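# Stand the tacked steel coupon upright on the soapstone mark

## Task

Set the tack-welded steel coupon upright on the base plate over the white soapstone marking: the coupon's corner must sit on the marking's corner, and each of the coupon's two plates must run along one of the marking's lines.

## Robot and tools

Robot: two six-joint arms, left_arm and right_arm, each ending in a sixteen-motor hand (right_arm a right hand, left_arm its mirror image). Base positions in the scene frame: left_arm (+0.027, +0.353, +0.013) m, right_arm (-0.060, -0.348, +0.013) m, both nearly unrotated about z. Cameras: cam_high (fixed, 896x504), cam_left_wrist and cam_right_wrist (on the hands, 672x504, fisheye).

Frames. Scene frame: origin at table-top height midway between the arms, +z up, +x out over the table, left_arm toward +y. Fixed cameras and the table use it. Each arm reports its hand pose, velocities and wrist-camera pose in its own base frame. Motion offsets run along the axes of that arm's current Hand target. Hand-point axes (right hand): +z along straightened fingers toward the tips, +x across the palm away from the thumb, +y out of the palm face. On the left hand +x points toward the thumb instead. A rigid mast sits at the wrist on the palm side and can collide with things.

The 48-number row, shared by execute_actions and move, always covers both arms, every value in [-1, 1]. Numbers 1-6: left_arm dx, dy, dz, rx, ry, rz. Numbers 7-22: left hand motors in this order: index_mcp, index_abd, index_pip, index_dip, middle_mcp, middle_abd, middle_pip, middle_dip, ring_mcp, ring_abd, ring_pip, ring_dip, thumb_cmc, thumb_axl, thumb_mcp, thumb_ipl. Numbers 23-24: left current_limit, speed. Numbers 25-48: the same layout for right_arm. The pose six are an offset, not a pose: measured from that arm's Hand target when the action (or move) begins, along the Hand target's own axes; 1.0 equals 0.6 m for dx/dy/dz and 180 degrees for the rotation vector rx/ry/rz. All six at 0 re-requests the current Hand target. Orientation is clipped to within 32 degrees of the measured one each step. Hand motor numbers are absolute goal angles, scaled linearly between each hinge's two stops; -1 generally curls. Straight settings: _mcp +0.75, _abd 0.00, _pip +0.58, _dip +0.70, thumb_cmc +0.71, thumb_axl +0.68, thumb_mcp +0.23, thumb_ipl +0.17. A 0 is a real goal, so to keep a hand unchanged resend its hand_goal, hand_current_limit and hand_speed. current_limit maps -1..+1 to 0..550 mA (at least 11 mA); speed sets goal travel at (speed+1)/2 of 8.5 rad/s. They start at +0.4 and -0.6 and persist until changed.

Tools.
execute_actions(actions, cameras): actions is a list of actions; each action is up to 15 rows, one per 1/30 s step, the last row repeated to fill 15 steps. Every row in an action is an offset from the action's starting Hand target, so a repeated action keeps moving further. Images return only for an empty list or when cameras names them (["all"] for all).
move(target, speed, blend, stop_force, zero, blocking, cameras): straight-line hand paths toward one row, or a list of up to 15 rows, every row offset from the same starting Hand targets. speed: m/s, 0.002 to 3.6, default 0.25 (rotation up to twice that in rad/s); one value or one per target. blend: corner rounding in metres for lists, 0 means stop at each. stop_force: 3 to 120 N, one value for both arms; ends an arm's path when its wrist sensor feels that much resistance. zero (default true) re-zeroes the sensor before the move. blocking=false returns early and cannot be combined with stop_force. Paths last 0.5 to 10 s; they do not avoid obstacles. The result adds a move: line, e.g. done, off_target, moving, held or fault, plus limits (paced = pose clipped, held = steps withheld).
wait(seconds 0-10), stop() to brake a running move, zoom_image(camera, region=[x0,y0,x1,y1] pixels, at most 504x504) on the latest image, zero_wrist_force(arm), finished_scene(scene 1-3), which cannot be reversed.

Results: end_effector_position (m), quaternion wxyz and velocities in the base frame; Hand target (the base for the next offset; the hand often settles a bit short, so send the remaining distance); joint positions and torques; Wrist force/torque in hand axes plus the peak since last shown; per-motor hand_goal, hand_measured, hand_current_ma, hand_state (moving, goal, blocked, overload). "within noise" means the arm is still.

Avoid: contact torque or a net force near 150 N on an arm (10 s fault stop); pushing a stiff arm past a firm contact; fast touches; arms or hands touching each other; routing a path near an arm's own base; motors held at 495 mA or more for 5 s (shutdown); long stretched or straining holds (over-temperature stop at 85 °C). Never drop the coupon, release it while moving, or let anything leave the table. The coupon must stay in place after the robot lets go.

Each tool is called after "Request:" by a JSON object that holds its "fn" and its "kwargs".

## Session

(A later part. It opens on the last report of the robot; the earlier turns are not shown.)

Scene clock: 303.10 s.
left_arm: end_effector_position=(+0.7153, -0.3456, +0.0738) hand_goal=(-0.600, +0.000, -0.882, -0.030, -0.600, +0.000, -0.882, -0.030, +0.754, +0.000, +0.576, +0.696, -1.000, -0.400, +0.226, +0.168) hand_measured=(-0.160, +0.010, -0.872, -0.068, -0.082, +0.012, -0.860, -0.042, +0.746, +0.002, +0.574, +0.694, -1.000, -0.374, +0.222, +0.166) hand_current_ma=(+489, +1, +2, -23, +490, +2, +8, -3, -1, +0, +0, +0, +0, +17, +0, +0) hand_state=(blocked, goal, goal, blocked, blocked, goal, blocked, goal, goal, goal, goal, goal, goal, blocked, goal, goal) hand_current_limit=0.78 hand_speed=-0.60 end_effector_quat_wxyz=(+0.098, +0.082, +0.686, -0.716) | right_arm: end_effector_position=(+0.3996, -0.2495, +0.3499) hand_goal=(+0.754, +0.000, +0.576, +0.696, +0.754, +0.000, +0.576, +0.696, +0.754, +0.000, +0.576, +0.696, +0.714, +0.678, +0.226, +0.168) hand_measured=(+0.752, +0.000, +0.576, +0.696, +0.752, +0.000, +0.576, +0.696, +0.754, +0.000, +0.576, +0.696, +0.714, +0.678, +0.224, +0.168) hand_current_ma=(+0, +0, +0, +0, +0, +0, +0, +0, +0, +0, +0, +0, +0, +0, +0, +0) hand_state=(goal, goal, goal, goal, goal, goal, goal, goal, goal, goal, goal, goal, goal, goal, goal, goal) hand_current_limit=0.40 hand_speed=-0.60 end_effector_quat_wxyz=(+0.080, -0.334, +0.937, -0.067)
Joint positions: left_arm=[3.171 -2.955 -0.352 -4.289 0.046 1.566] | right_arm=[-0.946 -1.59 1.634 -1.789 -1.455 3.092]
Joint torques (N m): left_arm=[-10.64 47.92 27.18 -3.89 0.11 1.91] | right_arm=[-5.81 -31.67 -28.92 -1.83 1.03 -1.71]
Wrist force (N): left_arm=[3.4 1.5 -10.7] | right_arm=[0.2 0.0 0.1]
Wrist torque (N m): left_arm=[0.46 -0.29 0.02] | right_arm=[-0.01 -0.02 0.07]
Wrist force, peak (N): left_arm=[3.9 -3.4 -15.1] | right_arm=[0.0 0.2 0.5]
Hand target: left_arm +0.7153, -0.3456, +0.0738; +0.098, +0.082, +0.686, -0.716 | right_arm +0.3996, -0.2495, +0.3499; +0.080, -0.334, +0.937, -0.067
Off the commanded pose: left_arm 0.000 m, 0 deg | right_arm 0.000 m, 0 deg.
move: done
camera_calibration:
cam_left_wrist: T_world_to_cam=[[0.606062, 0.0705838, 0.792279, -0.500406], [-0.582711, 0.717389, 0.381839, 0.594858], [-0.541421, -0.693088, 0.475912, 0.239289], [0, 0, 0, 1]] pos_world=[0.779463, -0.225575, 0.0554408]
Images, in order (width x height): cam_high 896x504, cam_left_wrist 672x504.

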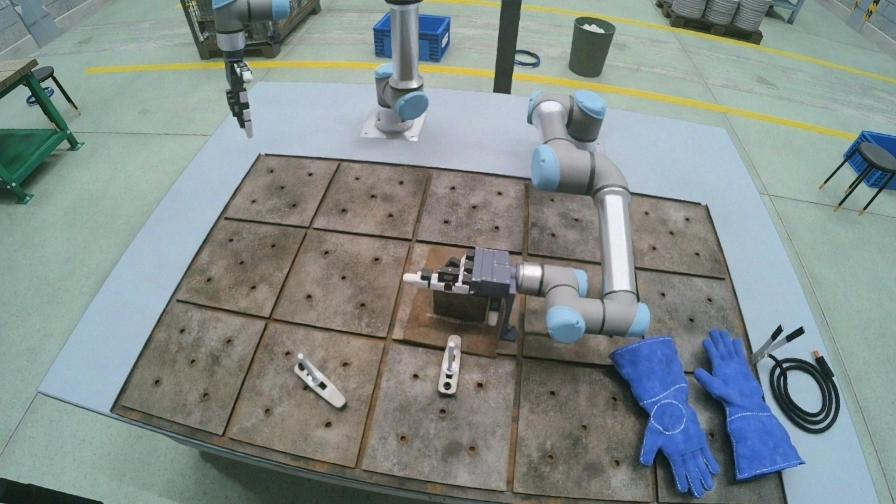

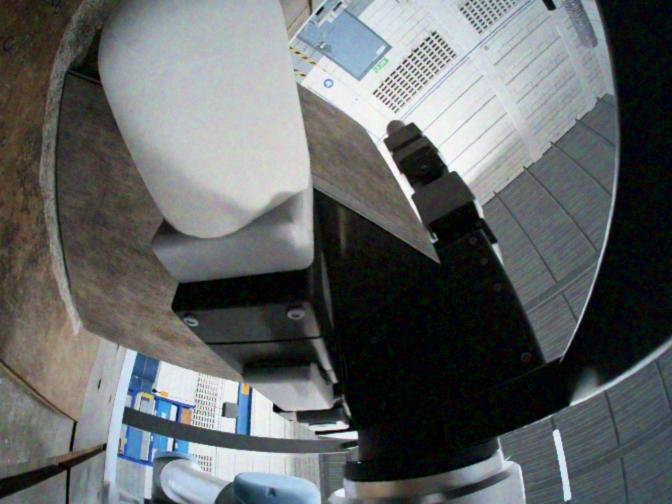

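Request:
{"fn": "move", "kwargs": {"target": [[-0.0008,-0.0032,0.0002,0,0,0,-0.6,0,-0.883,-0.03,-0.6,0,-0.883,-0.03,0.754,0,0.576,0.696,-1,-0.4,0.226,0.168,0.78,-0.6,0,0,0,0,0,0,0.754,0,0.576,0.696,0.754,0,0.576,0.696,0.754,0,0.576,0.696,0.714,0.678,0.226,0.168,0.4,-0.6],[-0.0083,-0.0016,-0.0072,0,0,0,-0.6,0,-0.883,-0.03,-0.6,0,-0.883,-0.03,0.754,0,0.576,0.696,-1,-0.4,0.226,0.168,0.78,-0.6,0,0,0,0,0,0,0.754,0,0.576,0.696,0.754,0,0.576,0.696,0.754,0,0.576,0.696,0.714,0.678,0.226,0.168,0.4,-0.6]], "speed": 0.01, "cameras": ["cam_high", "cam_left_wrist"]}}

Request:
{"fn": "zoom_image", "kwargs": {"camera": "cam_high", "region": [425, 280, 495, 335]}}

Request:
{"fn": "zoom_image", "kwargs": {"camera": "cam_left_wrist", "region": [0, 0, 250, 350]}}

Scene clock: 305.60 s.
left_arm: end_effector_position=(+0.7198, -0.3411, +0.0759) hand_goal=(-0.600, +0.000, -0.882, -0.030, -0.600, +0.000, -0.882, -0.030, +0.754, +0.000, +0.576, +0.696, -1.000, -0.400, +0.226, +0.168) hand_measured=(-0.160, +0.010, -0.864, -0.068, -0.082, +0.016, -0.852, -0.042, +0.746, +0.002, +0.574, +0.694, -1.000, -0.374, +0.230, +0.166) hand_current_ma=(+489, +2, +5, -24, +490, +3, +16, -3, -1, +0, +0, +0, +0, +17, +0, +0) hand_state=(blocked, goal, goal, blocked, blocked, goal, blocked, goal, goal, goal, goal, goal, goal, blocked, goal, goal) hand_current_limit=0.78 hand_speed=-0.60 end_effector_quat_wxyz=(+0.098, +0.081, +0.686, -0.716) end_effector_velocity=(+0.000, +0.000, +0.001) end_effector_angular_velocity=(-0.001, +0.001, +0.000) | right_arm: end_effector_position=(+0.3996, -0.2495, +0.3499) hand_goal=(+0.754, +0.000, +0.576, +0.696, +0.754, +0.000, +0.576, +0.696, +0.754, +0.000, +0.576, +0.696, +0.714, +0.678, +0.226, +0.168) hand_measured=(+0.752, +0.000, +0.576, +0.696, +0.752, +0.000, +0.576, +0.696, +0.754, +0.000, +0.576, +0.696, +0.714, +0.678, +0.224, +0.168) hand_current_ma=(+0, +0, +0, +0, +0, +0, +0, +0, +0, +0, +0, +0, +0, +0, +0, +0) hand_state=(goal, goal, goal, goal, goal, goal, goal, goal, goal, goal, goal, goal, goal, goal, goal, goal) hand_current_limit=0.40 hand_speed=-0.60 end_effector_quat_wxyz=(+0.080, -0.334, +0.937, -0.067)
Joint positions: left_arm=[3.177 -2.947 -0.34 -4.211 0.048 1.468] | right_arm=[-0.946 -1.59 1.634 -1.789 -1.455 3.092]
Joint velocities: left_arm=[0.001 0 0.001 -0.006 0.001 0.004] | right_arm=[within noise]
Joint torques (N m): left_arm=[-3.81 58.24 30.29 -4.93 5.61 1.53] | right_arm=[-6.38 -31.87 -28.22 -1.82 1.08 -1.78]
Wrist force (N): left_arm=[2.2 16.1 -4.3] | right_arm=[0.2 0.2 0.2]
Wrist torque (N m): left_arm=[1.31 -0.21 -0.20] | right_arm=[0.01 -0.01 0.07]
Wrist force, peak (N): left_arm=[3.0 16.8 -4.0] | right_arm=[0.4 0.0 0.5]
Hand target: left_arm +0.7198, -0.3411, +0.0757; +0.098, +0.082, +0.686, -0.716 | right_arm +0.3996, -0.2495, +0.3499; +0.080, -0.334, +0.937, -0.067
Off the commanded pose: left_arm 0.000 m, 0 deg | right_arm 0.000 m, 0 deg.
move: done
camera_calibration:
cam_left_wrist: T_world_to_cam=[[0.605865, 0.0715416, 0.792344, -0.504702], [-0.583642, 0.71678, 0.381562, 0.593935], [-0.540639, -0.69362, 0.476026, 0.243124], [0, 0, 0, 1]] pos_world=[0.783868, -0.220978, 0.0575417]
Images, in order (width x height): cam_high 896x504, cam_left_wrist 672x504.

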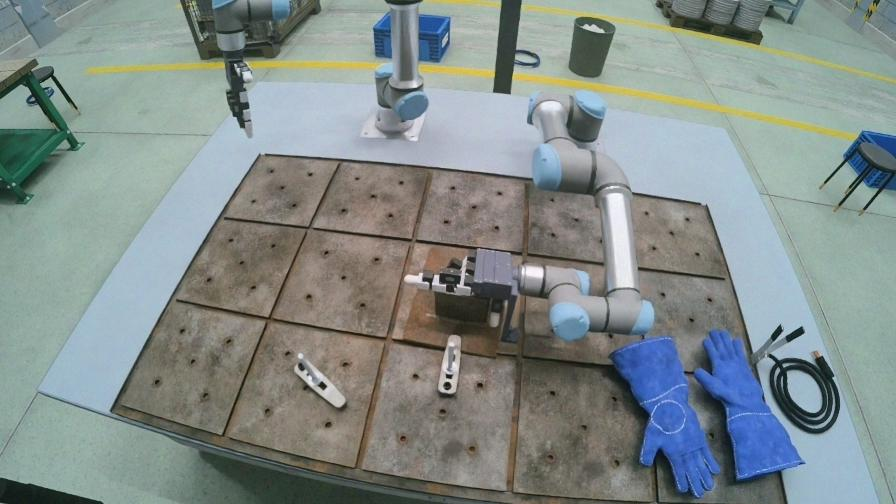

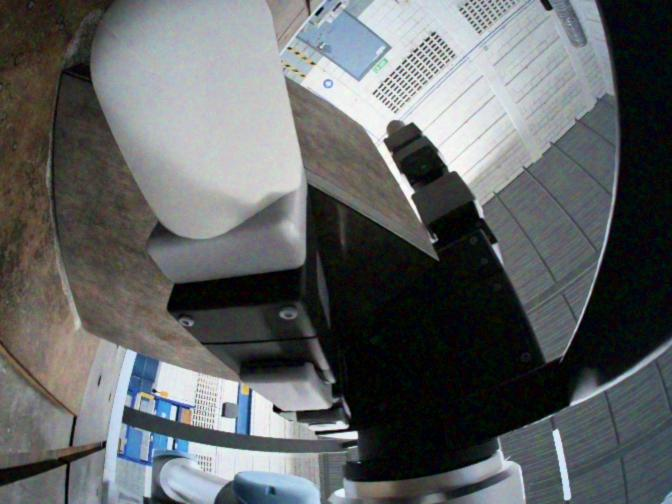

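Scaled by 7.200 from the camera's 896x504 image, which has a finer 1280x720 frame.

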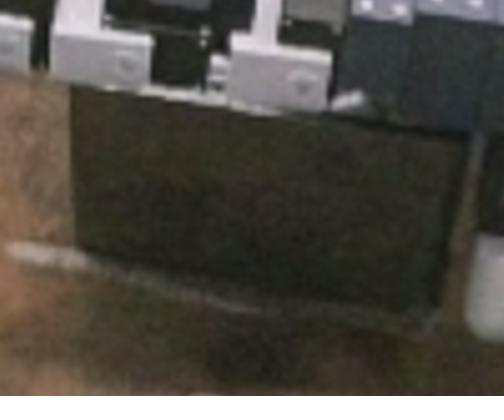

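Scaled by 1.440 from the camera's 672x504 image, which has a finer 960x720 frame.

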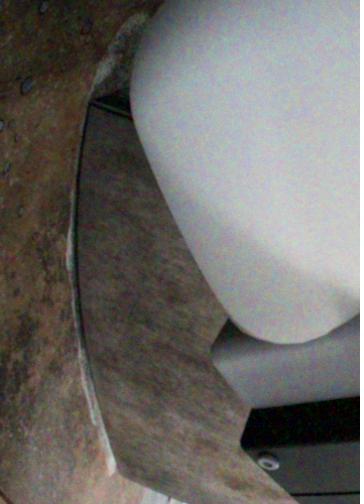

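Request:
{"fn": "move", "kwargs": {"target": [-0.0005,0.0045,0.0015,0,0,0,-0.6,0,-0.883,-0.03,-0.6,0,-0.883,-0.03,0.754,0,0.576,0.696,-1,-0.4,0.226,0.168,0.78,-0.6,0,0,0,0,0,0,0.754,0,0.576,0.696,0.754,0,0.576,0.696,0.754,0,0.576,0.696,0.714,0.678,0.226,0.168,0.4,-0.6], "speed": 0.008, "stop_force": 25}}

Request:
{"fn": "move", "kwargs": {"target": [0,0,0,0,0,0,-0.3,0,-0.883,-0.03,-0.3,0,-0.883,-0.03,0.754,0,0.576,0.696,-1,-0.4,0.226,0.168,0.3,-0.85,0,0,0,0,0,0,0.754,0,0.576,0.696,0.754,0,0.576,0.696,0.754,0,0.576,0.696,0.714,0.678,0.226,0.168,0.4,-0.6], "speed": 0.01, "cameras": ["cam_high", "cam_left_wrist"]}}

Request:
{"fn": "zoom_image", "kwargs": {"camera": "cam_high", "region": [425, 280, 495, 335]}}

Scene clock: 307.30 s.
left_arm: end_effector_position=(+0.7207, -0.3421, +0.0732) hand_goal=(-0.600, +0.000, -0.882, -0.030, -0.600, +0.000, -0.882, -0.030, +0.754, +0.000, +0.576, +0.696, -1.000, -0.400, +0.226, +0.168) hand_measured=(-0.166, +0.012, -0.878, -0.070, -0.084, +0.018, -0.866, -0.042, +0.746, +0.002, +0.574, +0.694, -1.000, -0.374, +0.224, +0.166) hand_current_ma=(+490, +2, +0, -26, +489, +4, +4, -3, -1, +0, +0, +0, +0, +17, +0, +0) hand_state=(blocked, goal, goal, blocked, blocked, goal, goal, goal, goal, goal, goal, goal, goal, blocked, goal, goal) hand_current_limit=0.78 hand_speed=-0.60 end_effector_quat_wxyz=(+0.098, +0.082, +0.686, -0.716) | right_arm: end_effector_position=(+0.3996, -0.2495, +0.3499) hand_goal=(+0.754, +0.000, +0.576, +0.696, +0.754, +0.000, +0.576, +0.696, +0.754, +0.000, +0.576, +0.696, +0.714, +0.678, +0.226, +0.168) hand_measured=(+0.752, +0.000, +0.576, +0.696, +0.752, +0.000, +0.576, +0.696, +0.754, +0.000, +0.576, +0.696, +0.714, +0.678, +0.224, +0.168) hand_current_ma=(+0, +0, +0, +0, +0, +0, +0, +0, +0, +0, +0, +0, +0, +0, +0, +0) hand_state=(goal, goal, goal, goal, goal, goal, goal, goal, goal, goal, goal, goal, goal, goal, goal, goal) hand_current_limit=0.40 hand_speed=-0.60 end_effector_quat_wxyz=(+0.080, -0.334, +0.937, -0.067)
Joint positions: left_arm=[3.176 -2.96 -0.318 -4.222 0.047 1.472] | right_arm=[-0.946 -1.59 1.634 -1.789 -1.455 3.092]
Joint torques (N m): left_arm=[-13.75 47.37 27.66 -3.59 -0.73 2.04] | right_arm=[-5.61 -31.51 -29 -1.95 1.11 -1.63]
Wrist force (N): left_arm=[4.7 -4.3 -15.2] | right_arm=[0.2 0.0 0.4]
Wrist torque (N m): left_arm=[0.15 -0.28 -0.01] | right_arm=[-0.04 -0.01 0.06]
Wrist force, peak (N): left_arm=[4.9 -4.9 -15.7] | right_arm=[0.5 0.1 0.3]
Hand target: left_arm +0.7207, -0.3421, +0.0732; +0.098, +0.082, +0.686, -0.716 | right_arm +0.3996, -0.2495, +0.3499; +0.080, -0.334, +0.937, -0.067
Off the commanded pose: left_arm 0.000 m, 0 deg | right_arm 0.000 m, 0 deg.
move: done

Scene clock: 307.80 s.
left_arm: end_effector_position=(+0.7207, -0.3421, +0.0732) hand_goal=(-0.300, +0.000, -0.882, -0.030, -0.300, +0.000, -0.882, -0.030, +0.754, +0.000, +0.576, +0.696, -1.000, -0.400, +0.226, +0.168) hand_measured=(-0.166, +0.012, -0.878, -0.070, -0.084, +0.018, -0.866, -0.042, +0.746, +0.002, +0.574, +0.694, -1.000, -0.374, +0.224, +0.166) hand_current_ma=(+309, +2, +0, -26, +357, +4, +4, -3, -1, +0, +0, +0, +0, +17, +0, +0) hand_state=(blocked, goal, goal, blocked, blocked, goal, goal, goal, goal, goal, goal, goal, goal, blocked, goal, goal) hand_current_limit=0.30 hand_speed=-0.85 end_effector_quat_wxyz=(+0.098, +0.082, +0.686, -0.716) | right_arm: end_effector_position=(+0.3996, -0.2495, +0.3499) hand_goal=(+0.754, +0.000, +0.576, +0.696, +0.754, +0.000, +0.576, +0.696, +0.754, +0.000, +0.576, +0.696, +0.714, +0.678, +0.226, +0.168) hand_measured=(+0.752, +0.000, +0.576, +0.696, +0.752, +0.000, +0.576, +0.696, +0.754, +0.000, +0.576, +0.696, +0.714, +0.678, +0.224, +0.168) hand_current_ma=(+0, +0, +0, +0, +0, +0, +0, +0, +0, +0, +0, +0, +0, +0, +0, +0) hand_state=(goal, goal, goal, goal, goal, goal, goal, goal, goal, goal, goal, goal, goal, goal, goal, goal) hand_current_limit=0.40 hand_speed=-0.60 end_effector_quat_wxyz=(+0.080, -0.334, +0.937, -0.067)
Joint positions: left_arm=[3.176 -2.961 -0.318 -4.223 0.047 1.472] | right_arm=[-0.946 -1.59 1.634 -1.789 -1.455 3.092]
Joint torques (N m): left_arm=[-15.32 46.16 26.73 -3.16 -0.54 2.11] | right_arm=[-4.97 -32.44 -28.56 -1.93 1.2 -1.72]
Wrist force (N): left_arm=[4.8 -4.2 -15.5] | right_arm=[0.2 0.1 0.2]
Wrist torque (N m): left_arm=[0.18 -0.30 0.00] | right_arm=[0.00 -0.02 0.07]
Wrist force, peak (N): left_arm=[4.6 -4.2 -15.7] | right_arm=[0.5 0.0 0.2]
Hand target: left_arm +0.7207, -0.3421, +0.0732; +0.098, +0.082, +0.686, -0.716 | right_arm +0.3996, -0.2495, +0.3499; +0.080, -0.334, +0.937, -0.067
Off the commanded pose: left_arm 0.000 m, 0 deg | right_arm 0.000 m, 0 deg.
move: done
camera_calibration:
cam_left_wrist: T_world_to_cam=[[0.606054, 0.070583, 0.792285, -0.503585], [-0.582754, 0.717339, 0.381868, 0.595763], [-0.541384, -0.69314, 0.475879, 0.244892], [0, 0, 0, 1]] pos_world=[0.784964, -0.222075, 0.0549407]
Images, in order (width x height): cam_high 896x504, cam_left_wrist 672x504.

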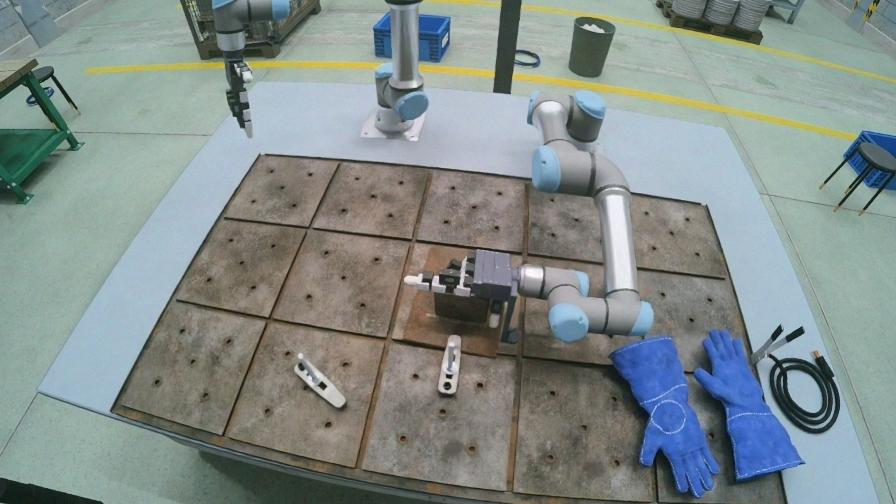

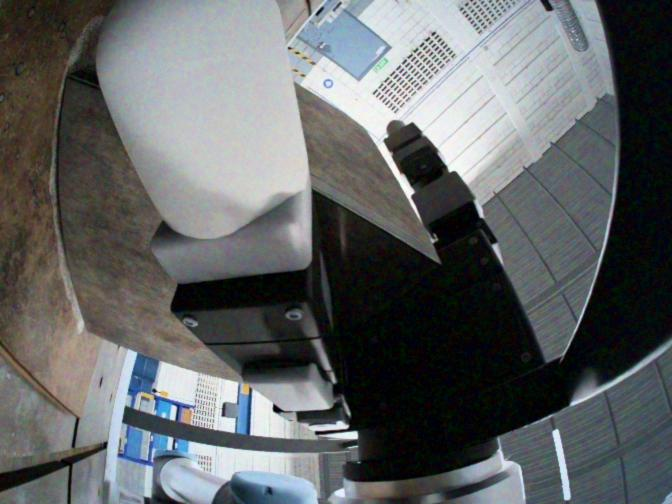

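Scaled by 7.200 from the camera's 896x504 image, which has a finer 1280x720 frame.

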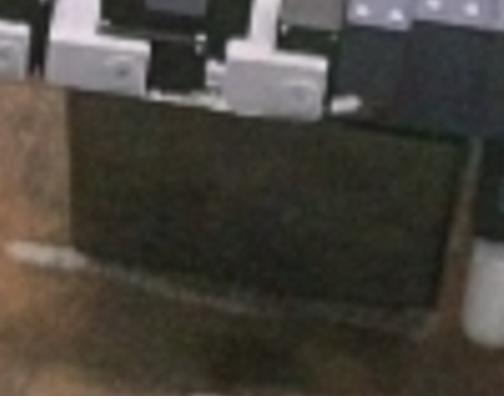

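Request:
{"fn": "move", "kwargs": {"target": [0,-0.0017,-0.0025,0,0,0,-0.3,0,-0.883,-0.03,-0.3,0,-0.883,-0.03,0.754,0,0.576,0.696,-1,-0.4,0.226,0.168,0.0,-0.85,0,0,0,0,0,0,0.754,0,0.576,0.696,0.754,0,0.576,0.696,0.754,0,0.576,0.696,0.714,0.678,0.226,0.168,0.4,-0.6], "speed": 0.008}}

Scene clock: 309.03 s.
left_arm: end_effector_position=(+0.7205, -0.3405, +0.0742) hand_goal=(-0.300, +0.000, -0.882, -0.030, -0.300, +0.000, -0.882, -0.030, +0.754, +0.000, +0.576, +0.696, -1.000, -0.400, +0.226, +0.168) hand_measured=(-0.166, +0.012, -0.874, -0.070, -0.084, +0.018, -0.862, -0.044, +0.746, +0.002, +0.574, +0.694, -1.000, -0.374, +0.226, +0.166) hand_current_ma=(+275, +2, +1, -27, +275, +4, +7, -4, -1, +0, +0, +0, +0, +17, +0, +0) hand_state=(blocked, goal, goal, blocked, blocked, goal, blocked, goal, goal, goal, goal, goal, goal, blocked, goal, goal) hand_current_limit=0.00 hand_speed=-0.85 end_effector_quat_wxyz=(+0.098, +0.081, +0.686, -0.716) | right_arm: end_effector_position=(+0.3996, -0.2495, +0.3499) hand_goal=(+0.754, +0.000, +0.576, +0.696, +0.754, +0.000, +0.576, +0.696, +0.754, +0.000, +0.576, +0.696, +0.714, +0.678, +0.226, +0.168) hand_measured=(+0.752, +0.000, +0.576, +0.696, +0.752, +0.000, +0.576, +0.696, +0.754, +0.000, +0.576, +0.696, +0.714, +0.678, +0.224, +0.168) hand_current_ma=(+0, +0, +0, +0, +0, +0, +0, +0, +0, +0, +0, +0, +0, +0, +0, +0) hand_state=(goal, goal, goal, goal, goal, goal, goal, goal, goal, goal, goal, goal, goal, goal, goal, goal) hand_current_limit=0.40 hand_speed=-0.60 end_effector_quat_wxyz=(+0.080, -0.334, +0.937, -0.067)
Joint positions: left_arm=[3.178 -2.944 -0.342 -4.184 0.048 1.441] | right_arm=[-0.946 -1.59 1.634 -1.789 -1.455 3.092]
Joint torques (N m): left_arm=[4.22 71.78 26.15 -5.09 5.82 1.6] | right_arm=[-6.34 -31.78 -29.15 -1.72 1.16 -1.53]
Wrist force (N): left_arm=[2.2 16.1 -3.8] | right_arm=[0.1 0.2 0.5]
Wrist torque (N m): left_arm=[1.31 -0.15 -0.17] | right_arm=[-0.01 0.00 0.07]
Wrist force, peak (N): left_arm=[4.8 -4.2 -15.8] | right_arm=[0.5 0.2 0.4]
Hand target: left_arm +0.7205, -0.3405, +0.0742; +0.098, +0.082, +0.686, -0.716 | right_arm +0.3996, -0.2495, +0.3499; +0.080, -0.334, +0.937, -0.067
Off the commanded pose: left_arm 0.000 m, 0 deg | right_arm 0.000 m, 0 deg.
move: done

Request:
{"fn": "move", "kwargs": {"target": [0.0002,0.0011,-0.0003,0,0,0,-0.2,0,-0.883,-0.03,-0.2,0,-0.883,-0.03,0.754,0,0.576,0.696,-1,-0.4,0.226,0.168,-0.2,-0.9,0,0,0,0,0,0,0.754,0,0.576,0.696,0.754,0,0.576,0.696,0.754,0,0.576,0.696,0.714,0.678,0.226,0.168,0.4,-0.6], "speed": 0.008}}

Request:
{"fn": "move", "kwargs": {"target": [0,0,0,0,0,0,-0.08,0,-0.883,-0.03,-0.06,0,-0.883,-0.03,0.754,0,0.576,0.696,-1,-0.4,0.226,0.168,-0.2,-0.96,0,0,0,0,0,0,0.754,0,0.576,0.696,0.754,0,0.576,0.696,0.754,0,0.576,0.696,0.714,0.678,0.226,0.168,0.4,-0.6], "speed": 0.01, "cameras": ["cam_high", "cam_left_wrist"]}}

Request:
{"fn": "zoom_image", "kwargs": {"camera": "cam_high", "region": [425, 280, 495, 335]}}

Scene clock: 310.33 s.
left_arm: end_effector_position=(+0.7205, -0.3404, +0.0735) hand_goal=(-0.200, +0.000, -0.882, -0.030, -0.200, +0.000, -0.882, -0.030, +0.754, +0.000, +0.576, +0.696, -1.000, -0.400, +0.226, +0.168) hand_measured=(-0.154, +0.012, -0.880, -0.070, -0.084, +0.018, -0.862, -0.046, +0.746, +0.002, +0.574, +0.694, -1.000, -0.374, +0.226, +0.166) hand_current_ma=(+40, +2, +0, -27, +220, +4, +7, -5, -1, +0, +0, +0, +0, +16, +0, +0) hand_state=(blocked, goal, goal, blocked, blocked, goal, blocked, goal, goal, goal, goal, goal, goal, blocked, goal, goal) hand_current_limit=-0.20 hand_speed=-0.90 end_effector_quat_wxyz=(+0.098, +0.081, +0.686, -0.716) | right_arm: end_effector_position=(+0.3996, -0.2495, +0.3499) hand_goal=(+0.754, +0.000, +0.576, +0.696, +0.754, +0.000, +0.576, +0.696, +0.754, +0.000, +0.576, +0.696, +0.714, +0.678, +0.226, +0.168) hand_measured=(+0.752, +0.000, +0.576, +0.696, +0.752, +0.000, +0.576, +0.696, +0.754, +0.000, +0.576, +0.696, +0.714, +0.678, +0.224, +0.168) hand_current_ma=(+0, +0, +0, +0, +0, +0, +0, +0, +0, +0, +0, +0, +0, +0, +0, +0) hand_state=(goal, goal, goal, goal, goal, goal, goal, goal, goal, goal, goal, goal, goal, goal, goal, goal) hand_current_limit=0.40 hand_speed=-0.60 end_effector_quat_wxyz=(+0.080, -0.334, +0.937, -0.067)
Joint positions: left_arm=[3.178 -2.942 -0.347 -4.17 0.048 1.429] | right_arm=[-0.946 -1.59 1.634 -1.789 -1.455 3.092]
Joint torques (N m): left_arm=[8.86 71.4 14.45 -0.19 2.41 0.04] | right_arm=[-5.87 -30.84 -28.83 -2.08 1.38 -1.54]
Wrist force (N): left_arm=[4.7 -0.3 -3.7] | right_arm=[0.0 0.0 0.2]
Wrist torque (N m): left_arm=[-0.05 -0.27 0.08] | right_arm=[-0.03 0.01 0.05]
Wrist force, peak (N): left_arm=[2.2 16.4 -4.0] | right_arm=[-0.1 0.1 0.6]
Hand target: left_arm +0.7205, -0.3404, +0.0735; +0.098, +0.082, +0.686, -0.716 | right_arm +0.3996, -0.2495, +0.3499; +0.080, -0.334, +0.937, -0.067
Off the commanded pose: left_arm 0.000 m, 0 deg | right_arm 0.000 m, 0 deg.
move: done

Scene clock: 311.50 s.
left_arm: end_effector_position=(+0.7205, -0.3404, +0.0735) hand_goal=(-0.080, +0.000, -0.882, -0.030, -0.060, +0.000, -0.882, -0.030, +0.754, +0.000, +0.576, +0.696, -1.000, -0.400, +0.226, +0.168) hand_measured=(-0.086, +0.004, -0.882, -0.032, -0.060, +0.018, -0.878, -0.038, +0.746, +0.002, +0.574, +0.694, -0.998, -0.382, +0.226, +0.166) hand_current_ma=(-1, +0, +0, +0, +0, +4, +0, -1, -1, +0, +0, +0, +0, +8, +0, +0) hand_state=(goal, goal, goal, goal, goal, goal, goal, goal, goal, goal, goal, goal, goal, goal, goal, goal) hand_current_limit=-0.20 hand_speed=-0.96 end_effector_quat_wxyz=(+0.098, +0.081, +0.686, -0.716) | right_arm: end_effector_position=(+0.3996, -0.2495, +0.3499) hand_goal=(+0.754, +0.000, +0.576, +0.696, +0.754, +0.000, +0.576, +0.696, +0.754, +0.000, +0.576, +0.696, +0.714, +0.678, +0.226, +0.168) hand_measured=(+0.752, +0.000, +0.576, +0.696, +0.752, +0.000, +0.576, +0.696, +0.754, +0.000, +0.576, +0.696, +0.714, +0.678, +0.224, +0.168) hand_current_ma=(+0, +0, +0, +0, +0, +0, +0, +0, +0, +0, +0, +0, +0, +0, +0, +0) hand_state=(goal, goal, goal, goal, goal, goal, goal, goal, goal, goal, goal, goal, goal, goal, goal, goal) hand_current_limit=0.40 hand_speed=-0.60 end_effector_quat_wxyz=(+0.080, -0.334, +0.937, -0.067)
Joint positions: left_arm=[3.178 -2.942 -0.347 -4.17 0.048 1.429] | right_arm=[-0.946 -1.59 1.634 -1.789 -1.455 3.092]
Joint torques (N m): left_arm=[4.13 67.44 23.05 -3.74 0 1.43] | right_arm=[-6 -31.49 -28.4 -1.97 1.18 -1.63]
Wrist force (N): left_arm=[4.2 1.1 -10.0] | right_arm=[0.2 0.1 0.2]
Wrist torque (N m): left_arm=[0.38 -0.26 0.05] | right_arm=[0.00 -0.01 0.07]
Wrist force, peak (N): left_arm=[4.1 0.9 -10.3] | right_arm=[0.4 0.1 0.4]
Hand target: left_arm +0.7205, -0.3404, +0.0735; +0.098, +0.081, +0.686, -0.716 | right_arm +0.3996, -0.2495, +0.3499; +0.080, -0.334, +0.937, -0.067
Off the commanded pose: left_arm 0.000 m, 0 deg | right_arm 0.000 m, 0 deg.
move: done
camera_calibration:
cam_left_wrist: T_world_to_cam=[[0.606006, 0.0707253, 0.79231, -0.503693], [-0.582871, 0.717288, 0.381786, 0.59434], [-0.541312, -0.693179, 0.475904, 0.245699], [0, 0, 0, 1]] pos_world=[0.784664, -0.220376, 0.0552409]
Images, in order (width x height): cam_high 896x504, cam_left_wrist 672x504.

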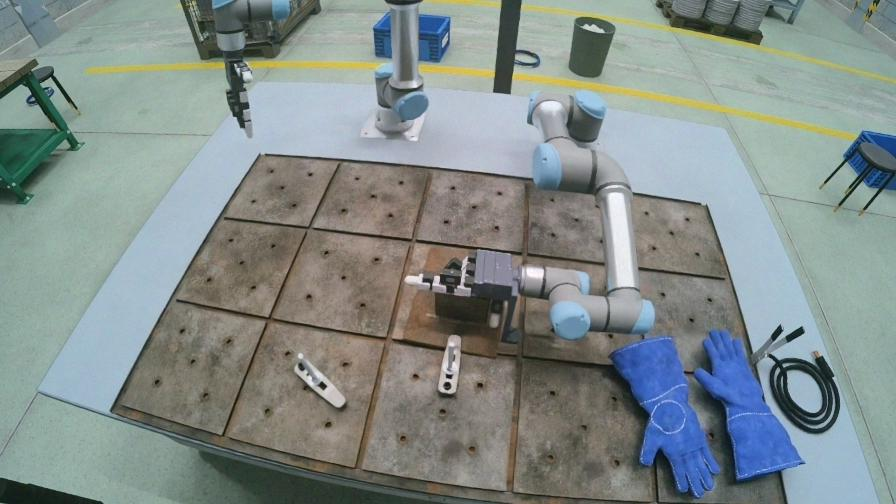

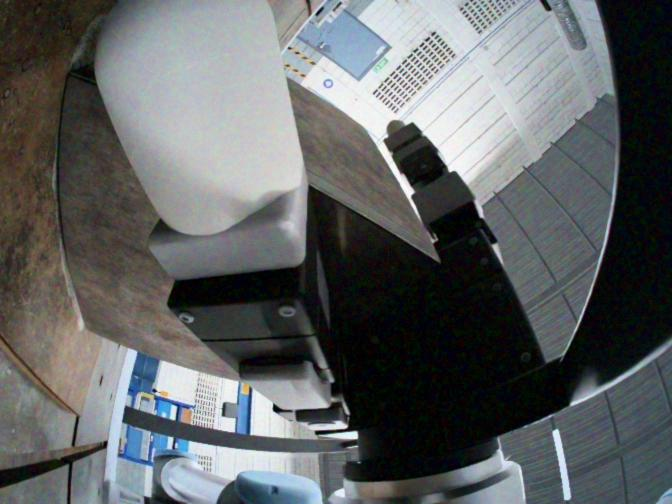

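Scaled by 7.200 from the camera's 896x504 image, which has a finer 1280x720 frame.

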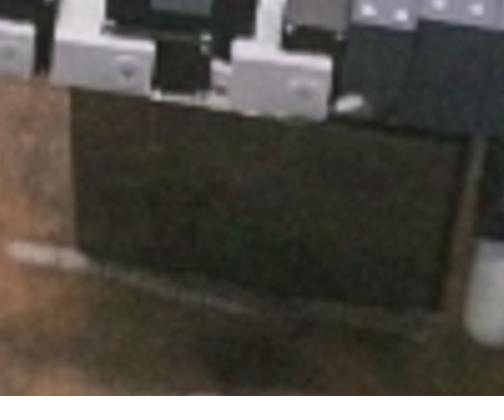

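Request:
{"fn": "move", "kwargs": {"target": [0,0,-0.0025,0,0,0,0.0,0,-0.883,-0.03,0.0,0,-0.883,-0.03,0.754,0,0.576,0.696,-1,-0.4,0.226,0.168,0.0,-0.92,0,0,0,0,0,0,0.754,0,0.576,0.696,0.754,0,0.576,0.696,0.754,0,0.576,0.696,0.714,0.678,0.226,0.168,0.4,-0.6], "speed": 0.008}}

Request:
{"fn": "move", "kwargs": {"target": [0,0,-0.005,0,0,0,0.1,0,-0.883,-0.03,0.1,0,-0.883,-0.03,0.754,0,0.576,0.696,-1,-0.4,0.226,0.168,0.0,-0.92,0,0,0,0,0,0,0.754,0,0.576,0.696,0.754,0,0.576,0.696,0.754,0,0.576,0.696,0.714,0.678,0.226,0.168,0.4,-0.6], "speed": 0.008, "cameras": ["cam_high", "cam_left_wrist"]}}

Request:
{"fn": "zoom_image", "kwargs": {"camera": "cam_high", "region": [425, 280, 495, 335]}}

Scene clock: 312.70 s.
left_arm: end_effector_position=(+0.7205, -0.3389, +0.0734) hand_goal=(+0.000, +0.000, -0.882, -0.030, +0.000, +0.000, -0.882, -0.030, +0.754, +0.000, +0.576, +0.696, -1.000, -0.400, +0.226, +0.168) hand_measured=(-0.008, +0.004, -0.882, -0.032, -0.038, +0.028, -0.894, -0.034, +0.746, +0.002, +0.574, +0.694, -0.996, -0.398, +0.228, +0.166) hand_current_ma=(-1, +0, +0, +0, -28, +10, -2, +0, -1, +0, +0, +0, +0, +0, +0, +0) hand_state=(goal, goal, goal, goal, blocked, blocked, goal, goal, goal, goal, goal, goal, goal, goal, goal, goal) hand_current_limit=0.00 hand_speed=-0.92 end_effector_quat_wxyz=(+0.098, +0.081, +0.686, -0.716) | right_arm: end_effector_position=(+0.3996, -0.2495, +0.3499) hand_goal=(+0.754, +0.000, +0.576, +0.696, +0.754, +0.000, +0.576, +0.696, +0.754, +0.000, +0.576, +0.696, +0.714, +0.678, +0.226, +0.168) hand_measured=(+0.752, +0.000, +0.576, +0.696, +0.752, +0.000, +0.576, +0.696, +0.754, +0.000, +0.576, +0.696, +0.714, +0.678, +0.224, +0.168) hand_current_ma=(+0, +0, +0, +0, +0, +0, +0, +0, +0, +0, +0, +0, +0, +0, +0, +0) hand_state=(goal, goal, goal, goal, goal, goal, goal, goal, goal, goal, goal, goal, goal, goal, goal, goal) hand_current_limit=0.40 hand_speed=-0.60 end_effector_quat_wxyz=(+0.080, -0.334, +0.937, -0.067)
Joint positions: left_arm=[3.18 -2.929 -0.367 -4.133 0.049 1.399] | right_arm=[-0.946 -1.59 1.634 -1.789 -1.455 3.092]
Joint torques (N m): left_arm=[10.44 63.62 22.24 -3.27 3.44 2.02] | right_arm=[-5.53 -31.2 -29.45 -1.92 1.15 -1.55]
Wrist force (N): left_arm=[5.9 0.4 -0.8] | right_arm=[0.4 0.3 0.1]
Wrist torque (N m): left_arm=[0.06 -0.36 0.12] | right_arm=[0.03 -0.03 0.09]
Wrist force, peak (N): left_arm=[4.2 0.9 -10.8] | right_arm=[0.4 -0.1 0.4]
Hand target: left_arm +0.7205, -0.3389, +0.0734; +0.098, +0.081, +0.686, -0.716 | right_arm +0.3996, -0.2495, +0.3499; +0.080, -0.334, +0.937, -0.067
Off the commanded pose: left_arm 0.000 m, 0 deg | right_arm 0.000 m, 0 deg.
move: done

Scene clock: 313.70 s.
left_arm: end_effector_position=(+0.7205, -0.3359, +0.0734) hand_goal=(+0.100, +0.000, -0.882, -0.030, +0.100, +0.000, -0.882, -0.030, +0.754, +0.000, +0.576, +0.696, -1.000, -0.400, +0.226, +0.168) hand_measured=(+0.090, +0.004, -0.882, -0.032, +0.048, +0.036, -0.900, -0.032, +0.746, +0.002, +0.574, +0.694, -0.996, -0.398, +0.228, +0.166) hand_current_ma=(-2, +0, +0, +0, -49, +17, -5, +0, -1, +0, +0, +0, +0, +0, +0, +0) hand_state=(goal, goal, goal, goal, blocked, blocked, goal, goal, goal, goal, goal, goal, goal, goal, goal, goal) hand_current_limit=0.00 hand_speed=-0.92 end_effector_quat_wxyz=(+0.098, +0.081, +0.686, -0.716) | right_arm: end_effector_position=(+0.3996, -0.2495, +0.3499) hand_goal=(+0.754, +0.000, +0.576, +0.696, +0.754, +0.000, +0.576, +0.696, +0.754, +0.000, +0.576, +0.696, +0.714, +0.678, +0.226, +0.168) hand_measured=(+0.752, +0.000, +0.576, +0.696, +0.752, +0.000, +0.576, +0.696, +0.754, +0.000, +0.576, +0.696, +0.714, +0.678, +0.224, +0.168) hand_current_ma=(+0, +0, +0, +0, +0, +0, +0, +0, +0, +0, +0, +0, +0, +0, +0, +0) hand_state=(goal, goal, goal, goal, goal, goal, goal, goal, goal, goal, goal, goal, goal, goal, goal, goal) hand_current_limit=0.40 hand_speed=-0.60 end_effector_quat_wxyz=(+0.080, -0.334, +0.937, -0.067)
Joint positions: left_arm=[3.185 -2.902 -0.408 -4.055 0.051 1.335] | right_arm=[-0.946 -1.59 1.634 -1.789 -1.455 3.092]
Joint torques (N m): left_arm=[0.39 49.53 26.4 -3.74 3.29 2.35] | right_arm=[-5.07 -31.3 -28.61 -1.84 1.28 -1.8]
Wrist force (N): left_arm=[5.5 0.3 -0.9] | right_arm=[0.1 0.1 0.1]
Wrist torque (N m): left_arm=[-0.01 -0.30 0.02] | right_arm=[0.01 0.00 0.07]
Wrist force, peak (N): left_arm=[6.7 -1.3 -1.1] | right_arm=[0.3 0.1 0.5]
Hand target: left_arm +0.7204, -0.3359, +0.0733; +0.098, +0.081, +0.686, -0.716 | right_arm +0.3996, -0.2495, +0.3499; +0.080, -0.334, +0.937, -0.067
Off the commanded pose: left_arm 0.000 m, 0 deg | right_arm 0.000 m, 0 deg.
move: done
camera_calibration:
cam_left_wrist: T_world_to_cam=[[0.605828, 0.0716107, 0.792366, -0.503554], [-0.583638, 0.716841, 0.381453, 0.591548], [-0.540684, -0.69355, 0.476077, 0.248299], [0, 0, 0, 1]] pos_world=[0.784568, -0.215778, 0.0551421]
Images, in order (width x height): cam_high 896x504, cam_left_wrist 672x504.

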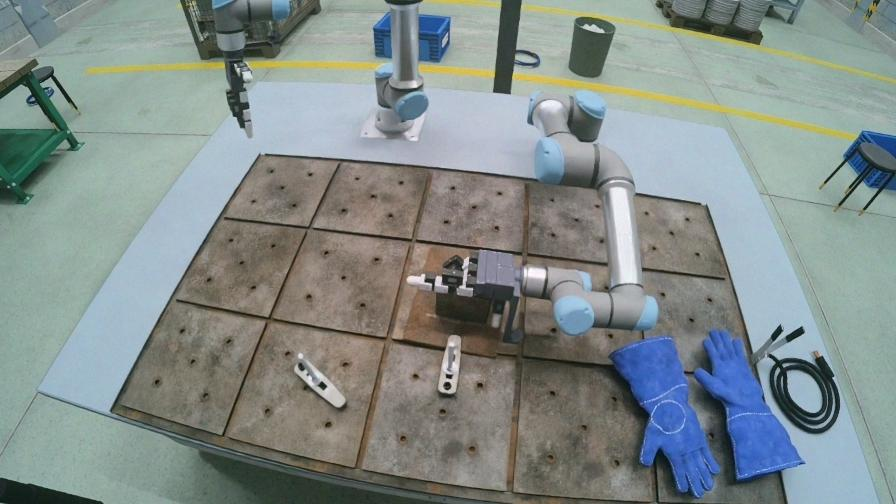

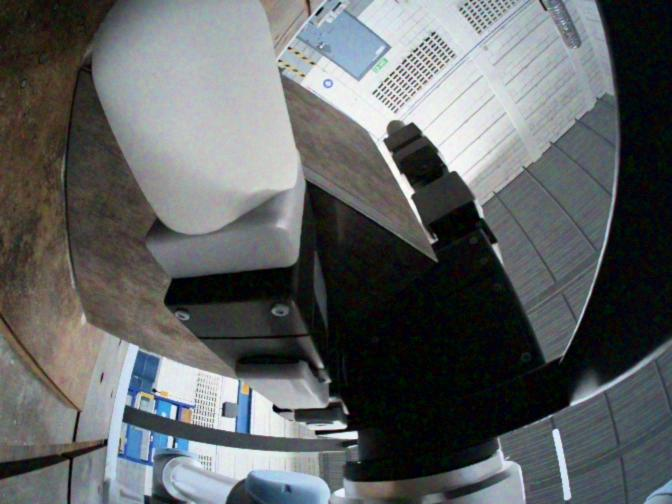

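Scaled by 7.200 from the camera's 896x504 image, which has a finer 1280x720 frame.

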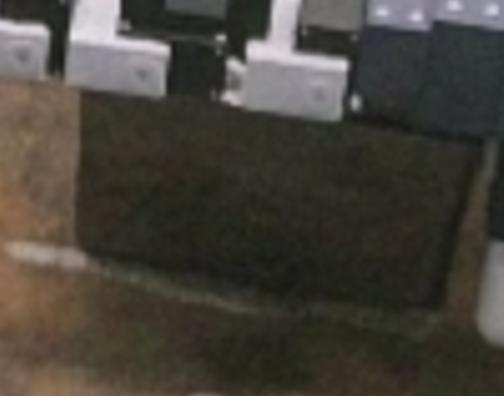

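Request:
{"fn": "move", "kwargs": {"target": [0.0067,0,0,0,0,0,0.1,0,-0.883,-0.03,0.1,0,-0.883,-0.03,0.754,0,0.576,0.696,-1,-0.4,0.226,0.168,0.0,-0.92,0,0,0,0,0,0,0.754,0,0.576,0.696,0.754,0,0.576,0.696,0.754,0,0.576,0.696,0.714,0.678,0.226,0.168,0.4,-0.6], "speed": 0.01, "cameras": ["cam_high", "cam_left_wrist"]}}

Request:
{"fn": "zoom_image", "kwargs": {"camera": "cam_high", "region": [425, 280, 495, 335]}}

Scene clock: 315.03 s.
left_arm: end_effector_position=(+0.7165, -0.3361, +0.0723) hand_goal=(+0.100, +0.000, -0.882, -0.030, +0.100, +0.000, -0.882, -0.030, +0.754, +0.000, +0.576, +0.696, -1.000, -0.400, +0.226, +0.168) hand_measured=(+0.090, +0.004, -0.882, -0.032, +0.088, +0.014, -0.884, -0.032, +0.746, +0.002, +0.574, +0.694, -0.996, -0.398, +0.228, +0.166) hand_current_ma=(-2, +0, +0, +0, -3, +3, +0, +0, -1, +0, +0, +0, +0, +0, +0, +0) hand_state=(goal, goal, goal, goal, goal, goal, goal, goal, goal, goal, goal, goal, goal, goal, goal, goal) hand_current_limit=0.00 hand_speed=-0.92 end_effector_quat_wxyz=(+0.098, +0.081, +0.686, -0.716) | right_arm: end_effector_position=(+0.3996, -0.2495, +0.3499) hand_goal=(+0.754, +0.000, +0.576, +0.696, +0.754, +0.000, +0.576, +0.696, +0.754, +0.000, +0.576, +0.696, +0.714, +0.678, +0.226, +0.168) hand_measured=(+0.752, +0.000, +0.576, +0.696, +0.752, +0.000, +0.576, +0.696, +0.754, +0.000, +0.576, +0.696, +0.714, +0.678, +0.224, +0.168) hand_current_ma=(+0, +0, +0, +0, +0, +0, +0, +0, +0, +0, +0, +0, +0, +0, +0, +0) hand_state=(goal, goal, goal, goal, goal, goal, goal, goal, goal, goal, goal, goal, goal, goal, goal, goal) hand_current_limit=0.40 hand_speed=-0.60 end_effector_quat_wxyz=(+0.080, -0.334, +0.937, -0.067)
Joint positions: left_arm=[3.185 -2.877 -0.458 -4.015 0.051 1.321] | right_arm=[-0.946 -1.59 1.634 -1.789 -1.455 3.092]
Joint torques (N m): left_arm=[10.79 64.72 21.2 -3.69 3.72 1.35] | right_arm=[-6.14 -31.39 -28.45 -1.84 1.19 -1.54]
Wrist force (N): left_arm=[2.2 1.8 -0.2] | right_arm=[0.0 0.2 0.1]
Wrist torque (N m): left_arm=[0.10 -0.15 0.01] | right_arm=[0.01 0.02 0.05]
Wrist force, peak (N): left_arm=[6.2 -1.9 -0.7] | right_arm=[0.2 0.1 0.5]
Hand target: left_arm +0.7165, -0.3360, +0.0723; +0.098, +0.081, +0.686, -0.716 | right_arm +0.3996, -0.2495, +0.3499; +0.080, -0.334, +0.937, -0.067
Off the commanded pose: left_arm 0.000 m, 0 deg | right_arm 0.000 m, 0 deg.
move: done
camera_calibration:
cam_left_wrist: T_world_to_cam=[[0.605949, 0.0710571, 0.792324, -0.500515], [-0.583121, 0.717162, 0.381639, 0.589488], [-0.541107, -0.693274, 0.475998, 0.246969], [0, 0, 0, 1]] pos_world=[0.780666, -0.215976, 0.0540415]
Images, in order (width x height): cam_high 896x504, cam_left_wrist 672x504.

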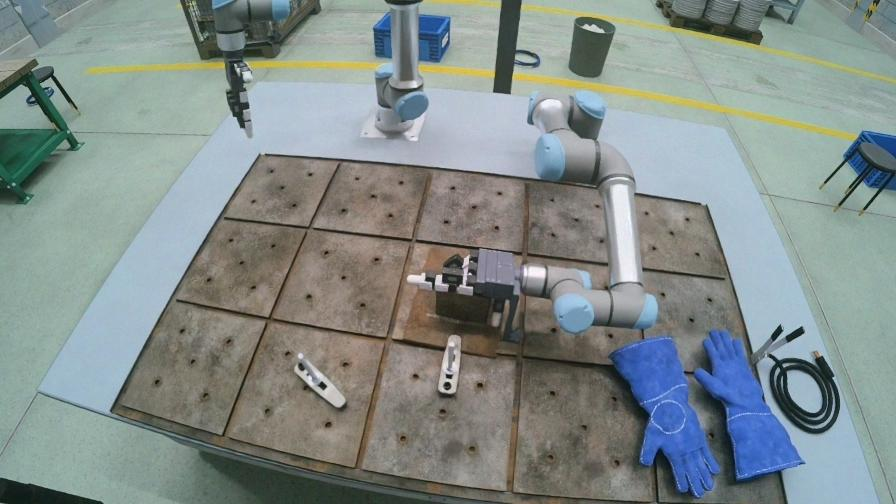

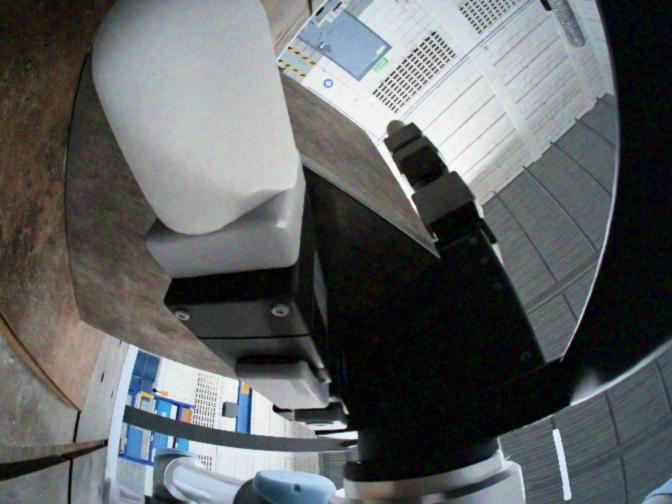

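Scaled by 7.200 from the camera's 896x504 image, which has a finer 1280x720 frame.

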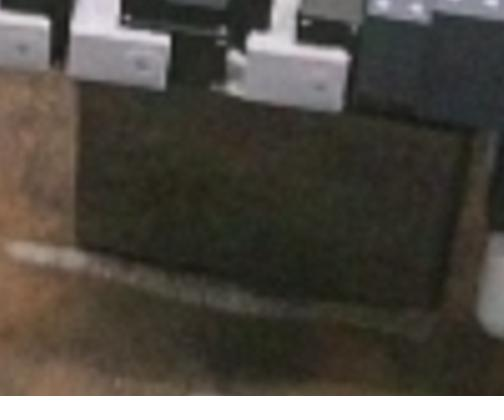

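Request:
{"fn": "move", "kwargs": {"target": [-0.0017,-0.0065,0.0003,0,0,0,0.1,0,-0.883,-0.03,0.1,0,-0.883,-0.03,0.754,0,0.576,0.696,-1,-0.4,0.226,0.168,0.0,-0.92,0,0,0,0,0,0,0.754,0,0.576,0.696,0.754,0,0.576,0.696,0.754,0,0.576,0.696,0.714,0.678,0.226,0.168,0.4,-0.6], "speed": 0.01, "cameras": ["cam_high", "cam_left_wrist"]}}

Request:
{"fn": "zoom_image", "kwargs": {"camera": "cam_high", "region": [425, 280, 495, 335]}}

Scene clock: 316.40 s.
left_arm: end_effector_position=(+0.7166, -0.3360, +0.0764) hand_goal=(+0.100, +0.000, -0.882, -0.030, +0.100, +0.000, -0.882, -0.030, +0.754, +0.000, +0.576, +0.696, -1.000, -0.400, +0.226, +0.168) hand_measured=(+0.090, +0.004, -0.882, -0.032, +0.088, +0.026, -0.882, -0.032, +0.746, +0.002, +0.574, +0.694, -0.996, -0.398, +0.228, +0.166) hand_current_ma=(-2, +0, +0, +0, -3, +8, +0, +0, -1, +0, +0, +0, +0, +0, +0, +0) hand_state=(goal, goal, goal, goal, goal, blocked, goal, goal, goal, goal, goal, goal, goal, goal, goal, goal) hand_current_limit=0.00 hand_speed=-0.92 end_effector_quat_wxyz=(+0.098, +0.081, +0.686, -0.716) end_effector_velocity=(+0.000, +0.000, -0.001) end_effector_angular_velocity=(+0.000, +0.000, +0.001) | right_arm: end_effector_position=(+0.3996, -0.2495, +0.3499) hand_goal=(+0.754, +0.000, +0.576, +0.696, +0.754, +0.000, +0.576, +0.696, +0.754, +0.000, +0.576, +0.696, +0.714, +0.678, +0.226, +0.168) hand_measured=(+0.752, +0.000, +0.576, +0.696, +0.752, +0.000, +0.576, +0.696, +0.754, +0.000, +0.576, +0.696, +0.714, +0.678, +0.224, +0.168) hand_current_ma=(+0, +0, +0, +0, +0, +0, +0, +0, +0, +0, +0, +0, +0, +0, +0, +0) hand_state=(goal, goal, goal, goal, goal, goal, goal, goal, goal, goal, goal, goal, goal, goal, goal, goal) hand_current_limit=0.40 hand_speed=-0.60 end_effector_quat_wxyz=(+0.080, -0.334, +0.937, -0.067)
Joint positions: left_arm=[3.185 -2.871 -0.458 -4.015 0.051 1.315] | right_arm=[-0.946 -1.59 1.634 -1.789 -1.455 3.092]
Joint velocities: left_arm=[0.001 0 -0.003 0.008 0 -0.004] | right_arm=[within noise]
Joint torques (N m): left_arm=[5.7 74.21 11.7 0.63 3.27 -0.75] | right_arm=[-6.96 -31.26 -29.09 -1.72 1.16 -1.59]
Wrist force (N): left_arm=[3.9 1.0 -3.9] | right_arm=[0.3 0.2 0.3]
Wrist torque (N m): left_arm=[0.31 -0.09 0.06] | right_arm=[0.00 -0.03 0.09]
Wrist force, peak (N): left_arm=[4.0 2.3 -4.4] | right_arm=[0.5 0.2 0.4]
Hand target: left_arm +0.7165, -0.3360, +0.0763; +0.098, +0.081, +0.686, -0.716 | right_arm +0.3996, -0.2495, +0.3499; +0.080, -0.334, +0.937, -0.067
Off the commanded pose: left_arm 0.000 m, 0 deg | right_arm 0.000 m, 0 deg.
move: done
camera_calibration:
cam_left_wrist: T_world_to_cam=[[0.605962, 0.0707686, 0.79234, -0.503897], [-0.582951, 0.717233, 0.381766, 0.587856], [-0.541275, -0.693231, 0.47587, 0.24522], [0, 0, 0, 1]] pos_world=[0.780765, -0.215976, 0.0581408]
Images, in order (width x height): cam_high 896x504, cam_left_wrist 672x504.

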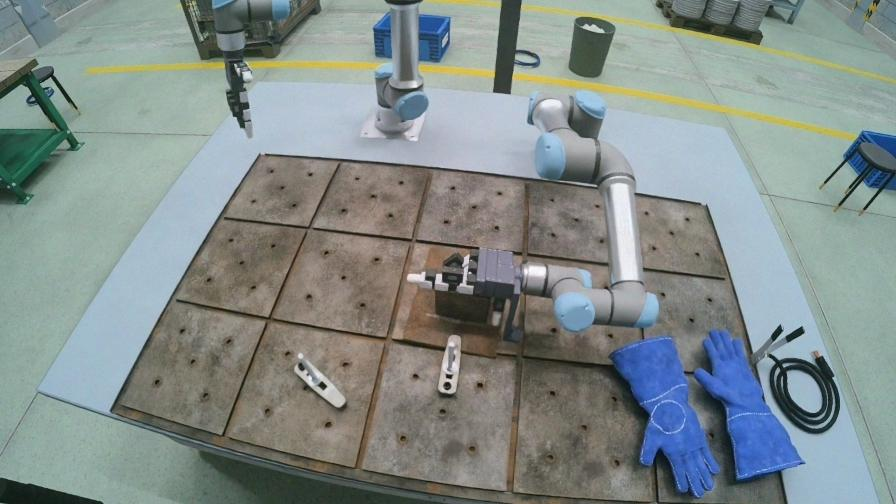

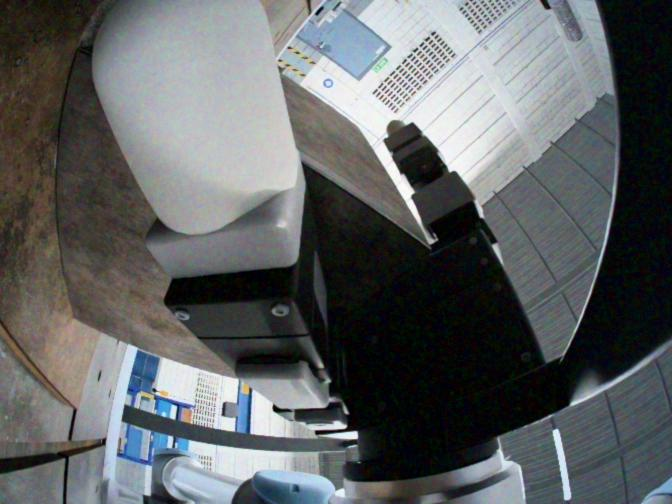

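Scaled by 7.200 from the camera's 896x504 image, which has a finer 1280x720 frame.

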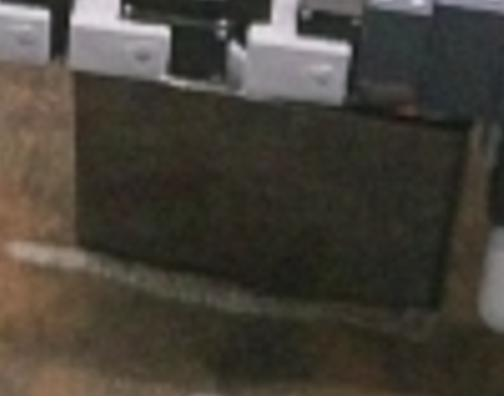

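Request:
{"fn": "move", "kwargs": {"target": [0.0083,0,0,0,0,0,0.2,0,-0.883,-0.03,0.2,0,-0.883,-0.03,0.754,0,0.576,0.696,-1,-0.4,0.226,0.168,0.0,-0.92,0,0,0,0,0,0,0.754,0,0.576,0.696,0.754,0,0.576,0.696,0.754,0,0.576,0.696,0.714,0.678,0.226,0.168,0.4,-0.6], "speed": 0.01, "cameras": ["cam_high", "cam_left_wrist"]}}

Request:
{"fn": "zoom_image", "kwargs": {"camera": "cam_high", "region": [425, 280, 495, 335]}}

Scene clock: 317.70 s.
left_arm: end_effector_position=(+0.7117, -0.3362, +0.0751) hand_goal=(+0.200, +0.000, -0.882, -0.030, +0.200, +0.000, -0.882, -0.030, +0.754, +0.000, +0.576, +0.696, -1.000, -0.400, +0.226, +0.168) hand_measured=(+0.190, +0.004, -0.882, -0.032, +0.186, +0.004, -0.882, -0.032, +0.746, +0.002, +0.574, +0.694, -0.996, -0.398, +0.228, +0.166) hand_current_ma=(-2, +0, +0, +0, -4, +0, +0, +0, -1, +0, +0, +0, +0, +0, +0, +0) hand_state=(goal, goal, goal, goal, goal, goal, goal, goal, goal, goal, goal, goal, goal, goal, goal, goal) hand_current_limit=0.00 hand_speed=-0.92 end_effector_quat_wxyz=(+0.098, +0.081, +0.686, -0.716) | right_arm: end_effector_position=(+0.3996, -0.2495, +0.3499) hand_goal=(+0.754, +0.000, +0.576, +0.696, +0.754, +0.000, +0.576, +0.696, +0.754, +0.000, +0.576, +0.696, +0.714, +0.678, +0.226, +0.168) hand_measured=(+0.752, +0.000, +0.576, +0.696, +0.752, +0.000, +0.576, +0.696, +0.754, +0.000, +0.576, +0.696, +0.714, +0.678, +0.224, +0.168) hand_current_ma=(+0, +0, +0, +0, +0, +0, +0, +0, +0, +0, +0, +0, +0, +0, +0, +0) hand_state=(goal, goal, goal, goal, goal, goal, goal, goal, goal, goal, goal, goal, goal, goal, goal, goal) hand_current_limit=0.40 hand_speed=-0.60 end_effector_quat_wxyz=(+0.080, -0.334, +0.937, -0.067)
Joint positions: left_arm=[3.185 -2.849 -0.507 -3.99 0.051 1.318] | right_arm=[-0.946 -1.59 1.634 -1.789 -1.455 3.092]
Joint torques (N m): left_arm=[7.69 68.98 14.32 -3.42 3.73 1.09] | right_arm=[-4.98 -32.04 -29.25 -1.9 1.09 -1.61]
Wrist force (N): left_arm=[0.3 2.6 -3.5] | right_arm=[0.0 0.2 0.3]
Wrist torque (N m): left_arm=[0.38 -0.10 0.07] | right_arm=[0.00 0.00 0.06]
Wrist force, peak (N): left_arm=[3.7 1.0 -4.1] | right_arm=[0.4 0.3 0.4]
Hand target: left_arm +0.7117, -0.3361, +0.0751; +0.098, +0.081, +0.686, -0.716 | right_arm +0.3996, -0.2495, +0.3499; +0.080, -0.334, +0.937, -0.067
Off the commanded pose: left_arm 0.000 m, 0 deg | right_arm 0.000 m, 0 deg.
move: done
camera_calibration:
cam_left_wrist: T_world_to_cam=[[0.605877, 0.070955, 0.792388, -0.499701], [-0.583105, 0.717177, 0.381635, 0.585794], [-0.541203, -0.69327, 0.475895, 0.24303], [0, 0, 0, 1]] pos_world=[0.775866, -0.216176, 0.0567411]
Images, in order (width x height): cam_high 896x504, cam_left_wrist 672x504.

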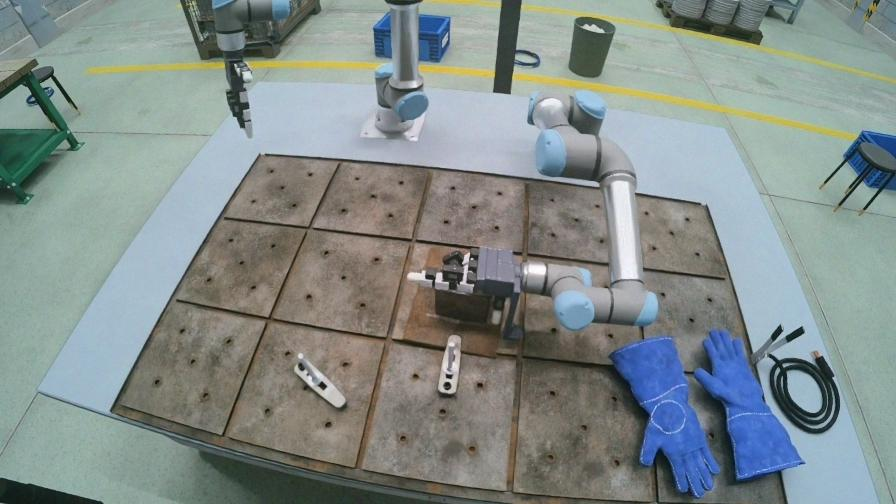

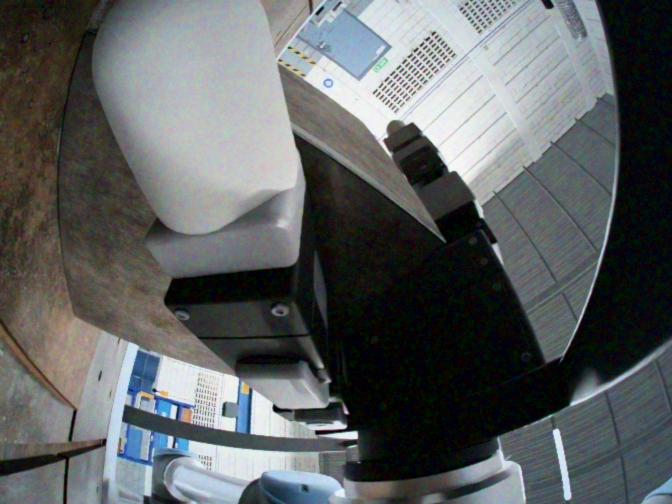

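Scaled by 7.200 from the camera's 896x504 image, which has a finer 1280x720 frame.

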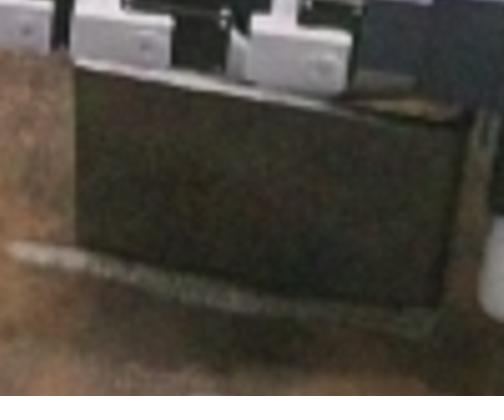

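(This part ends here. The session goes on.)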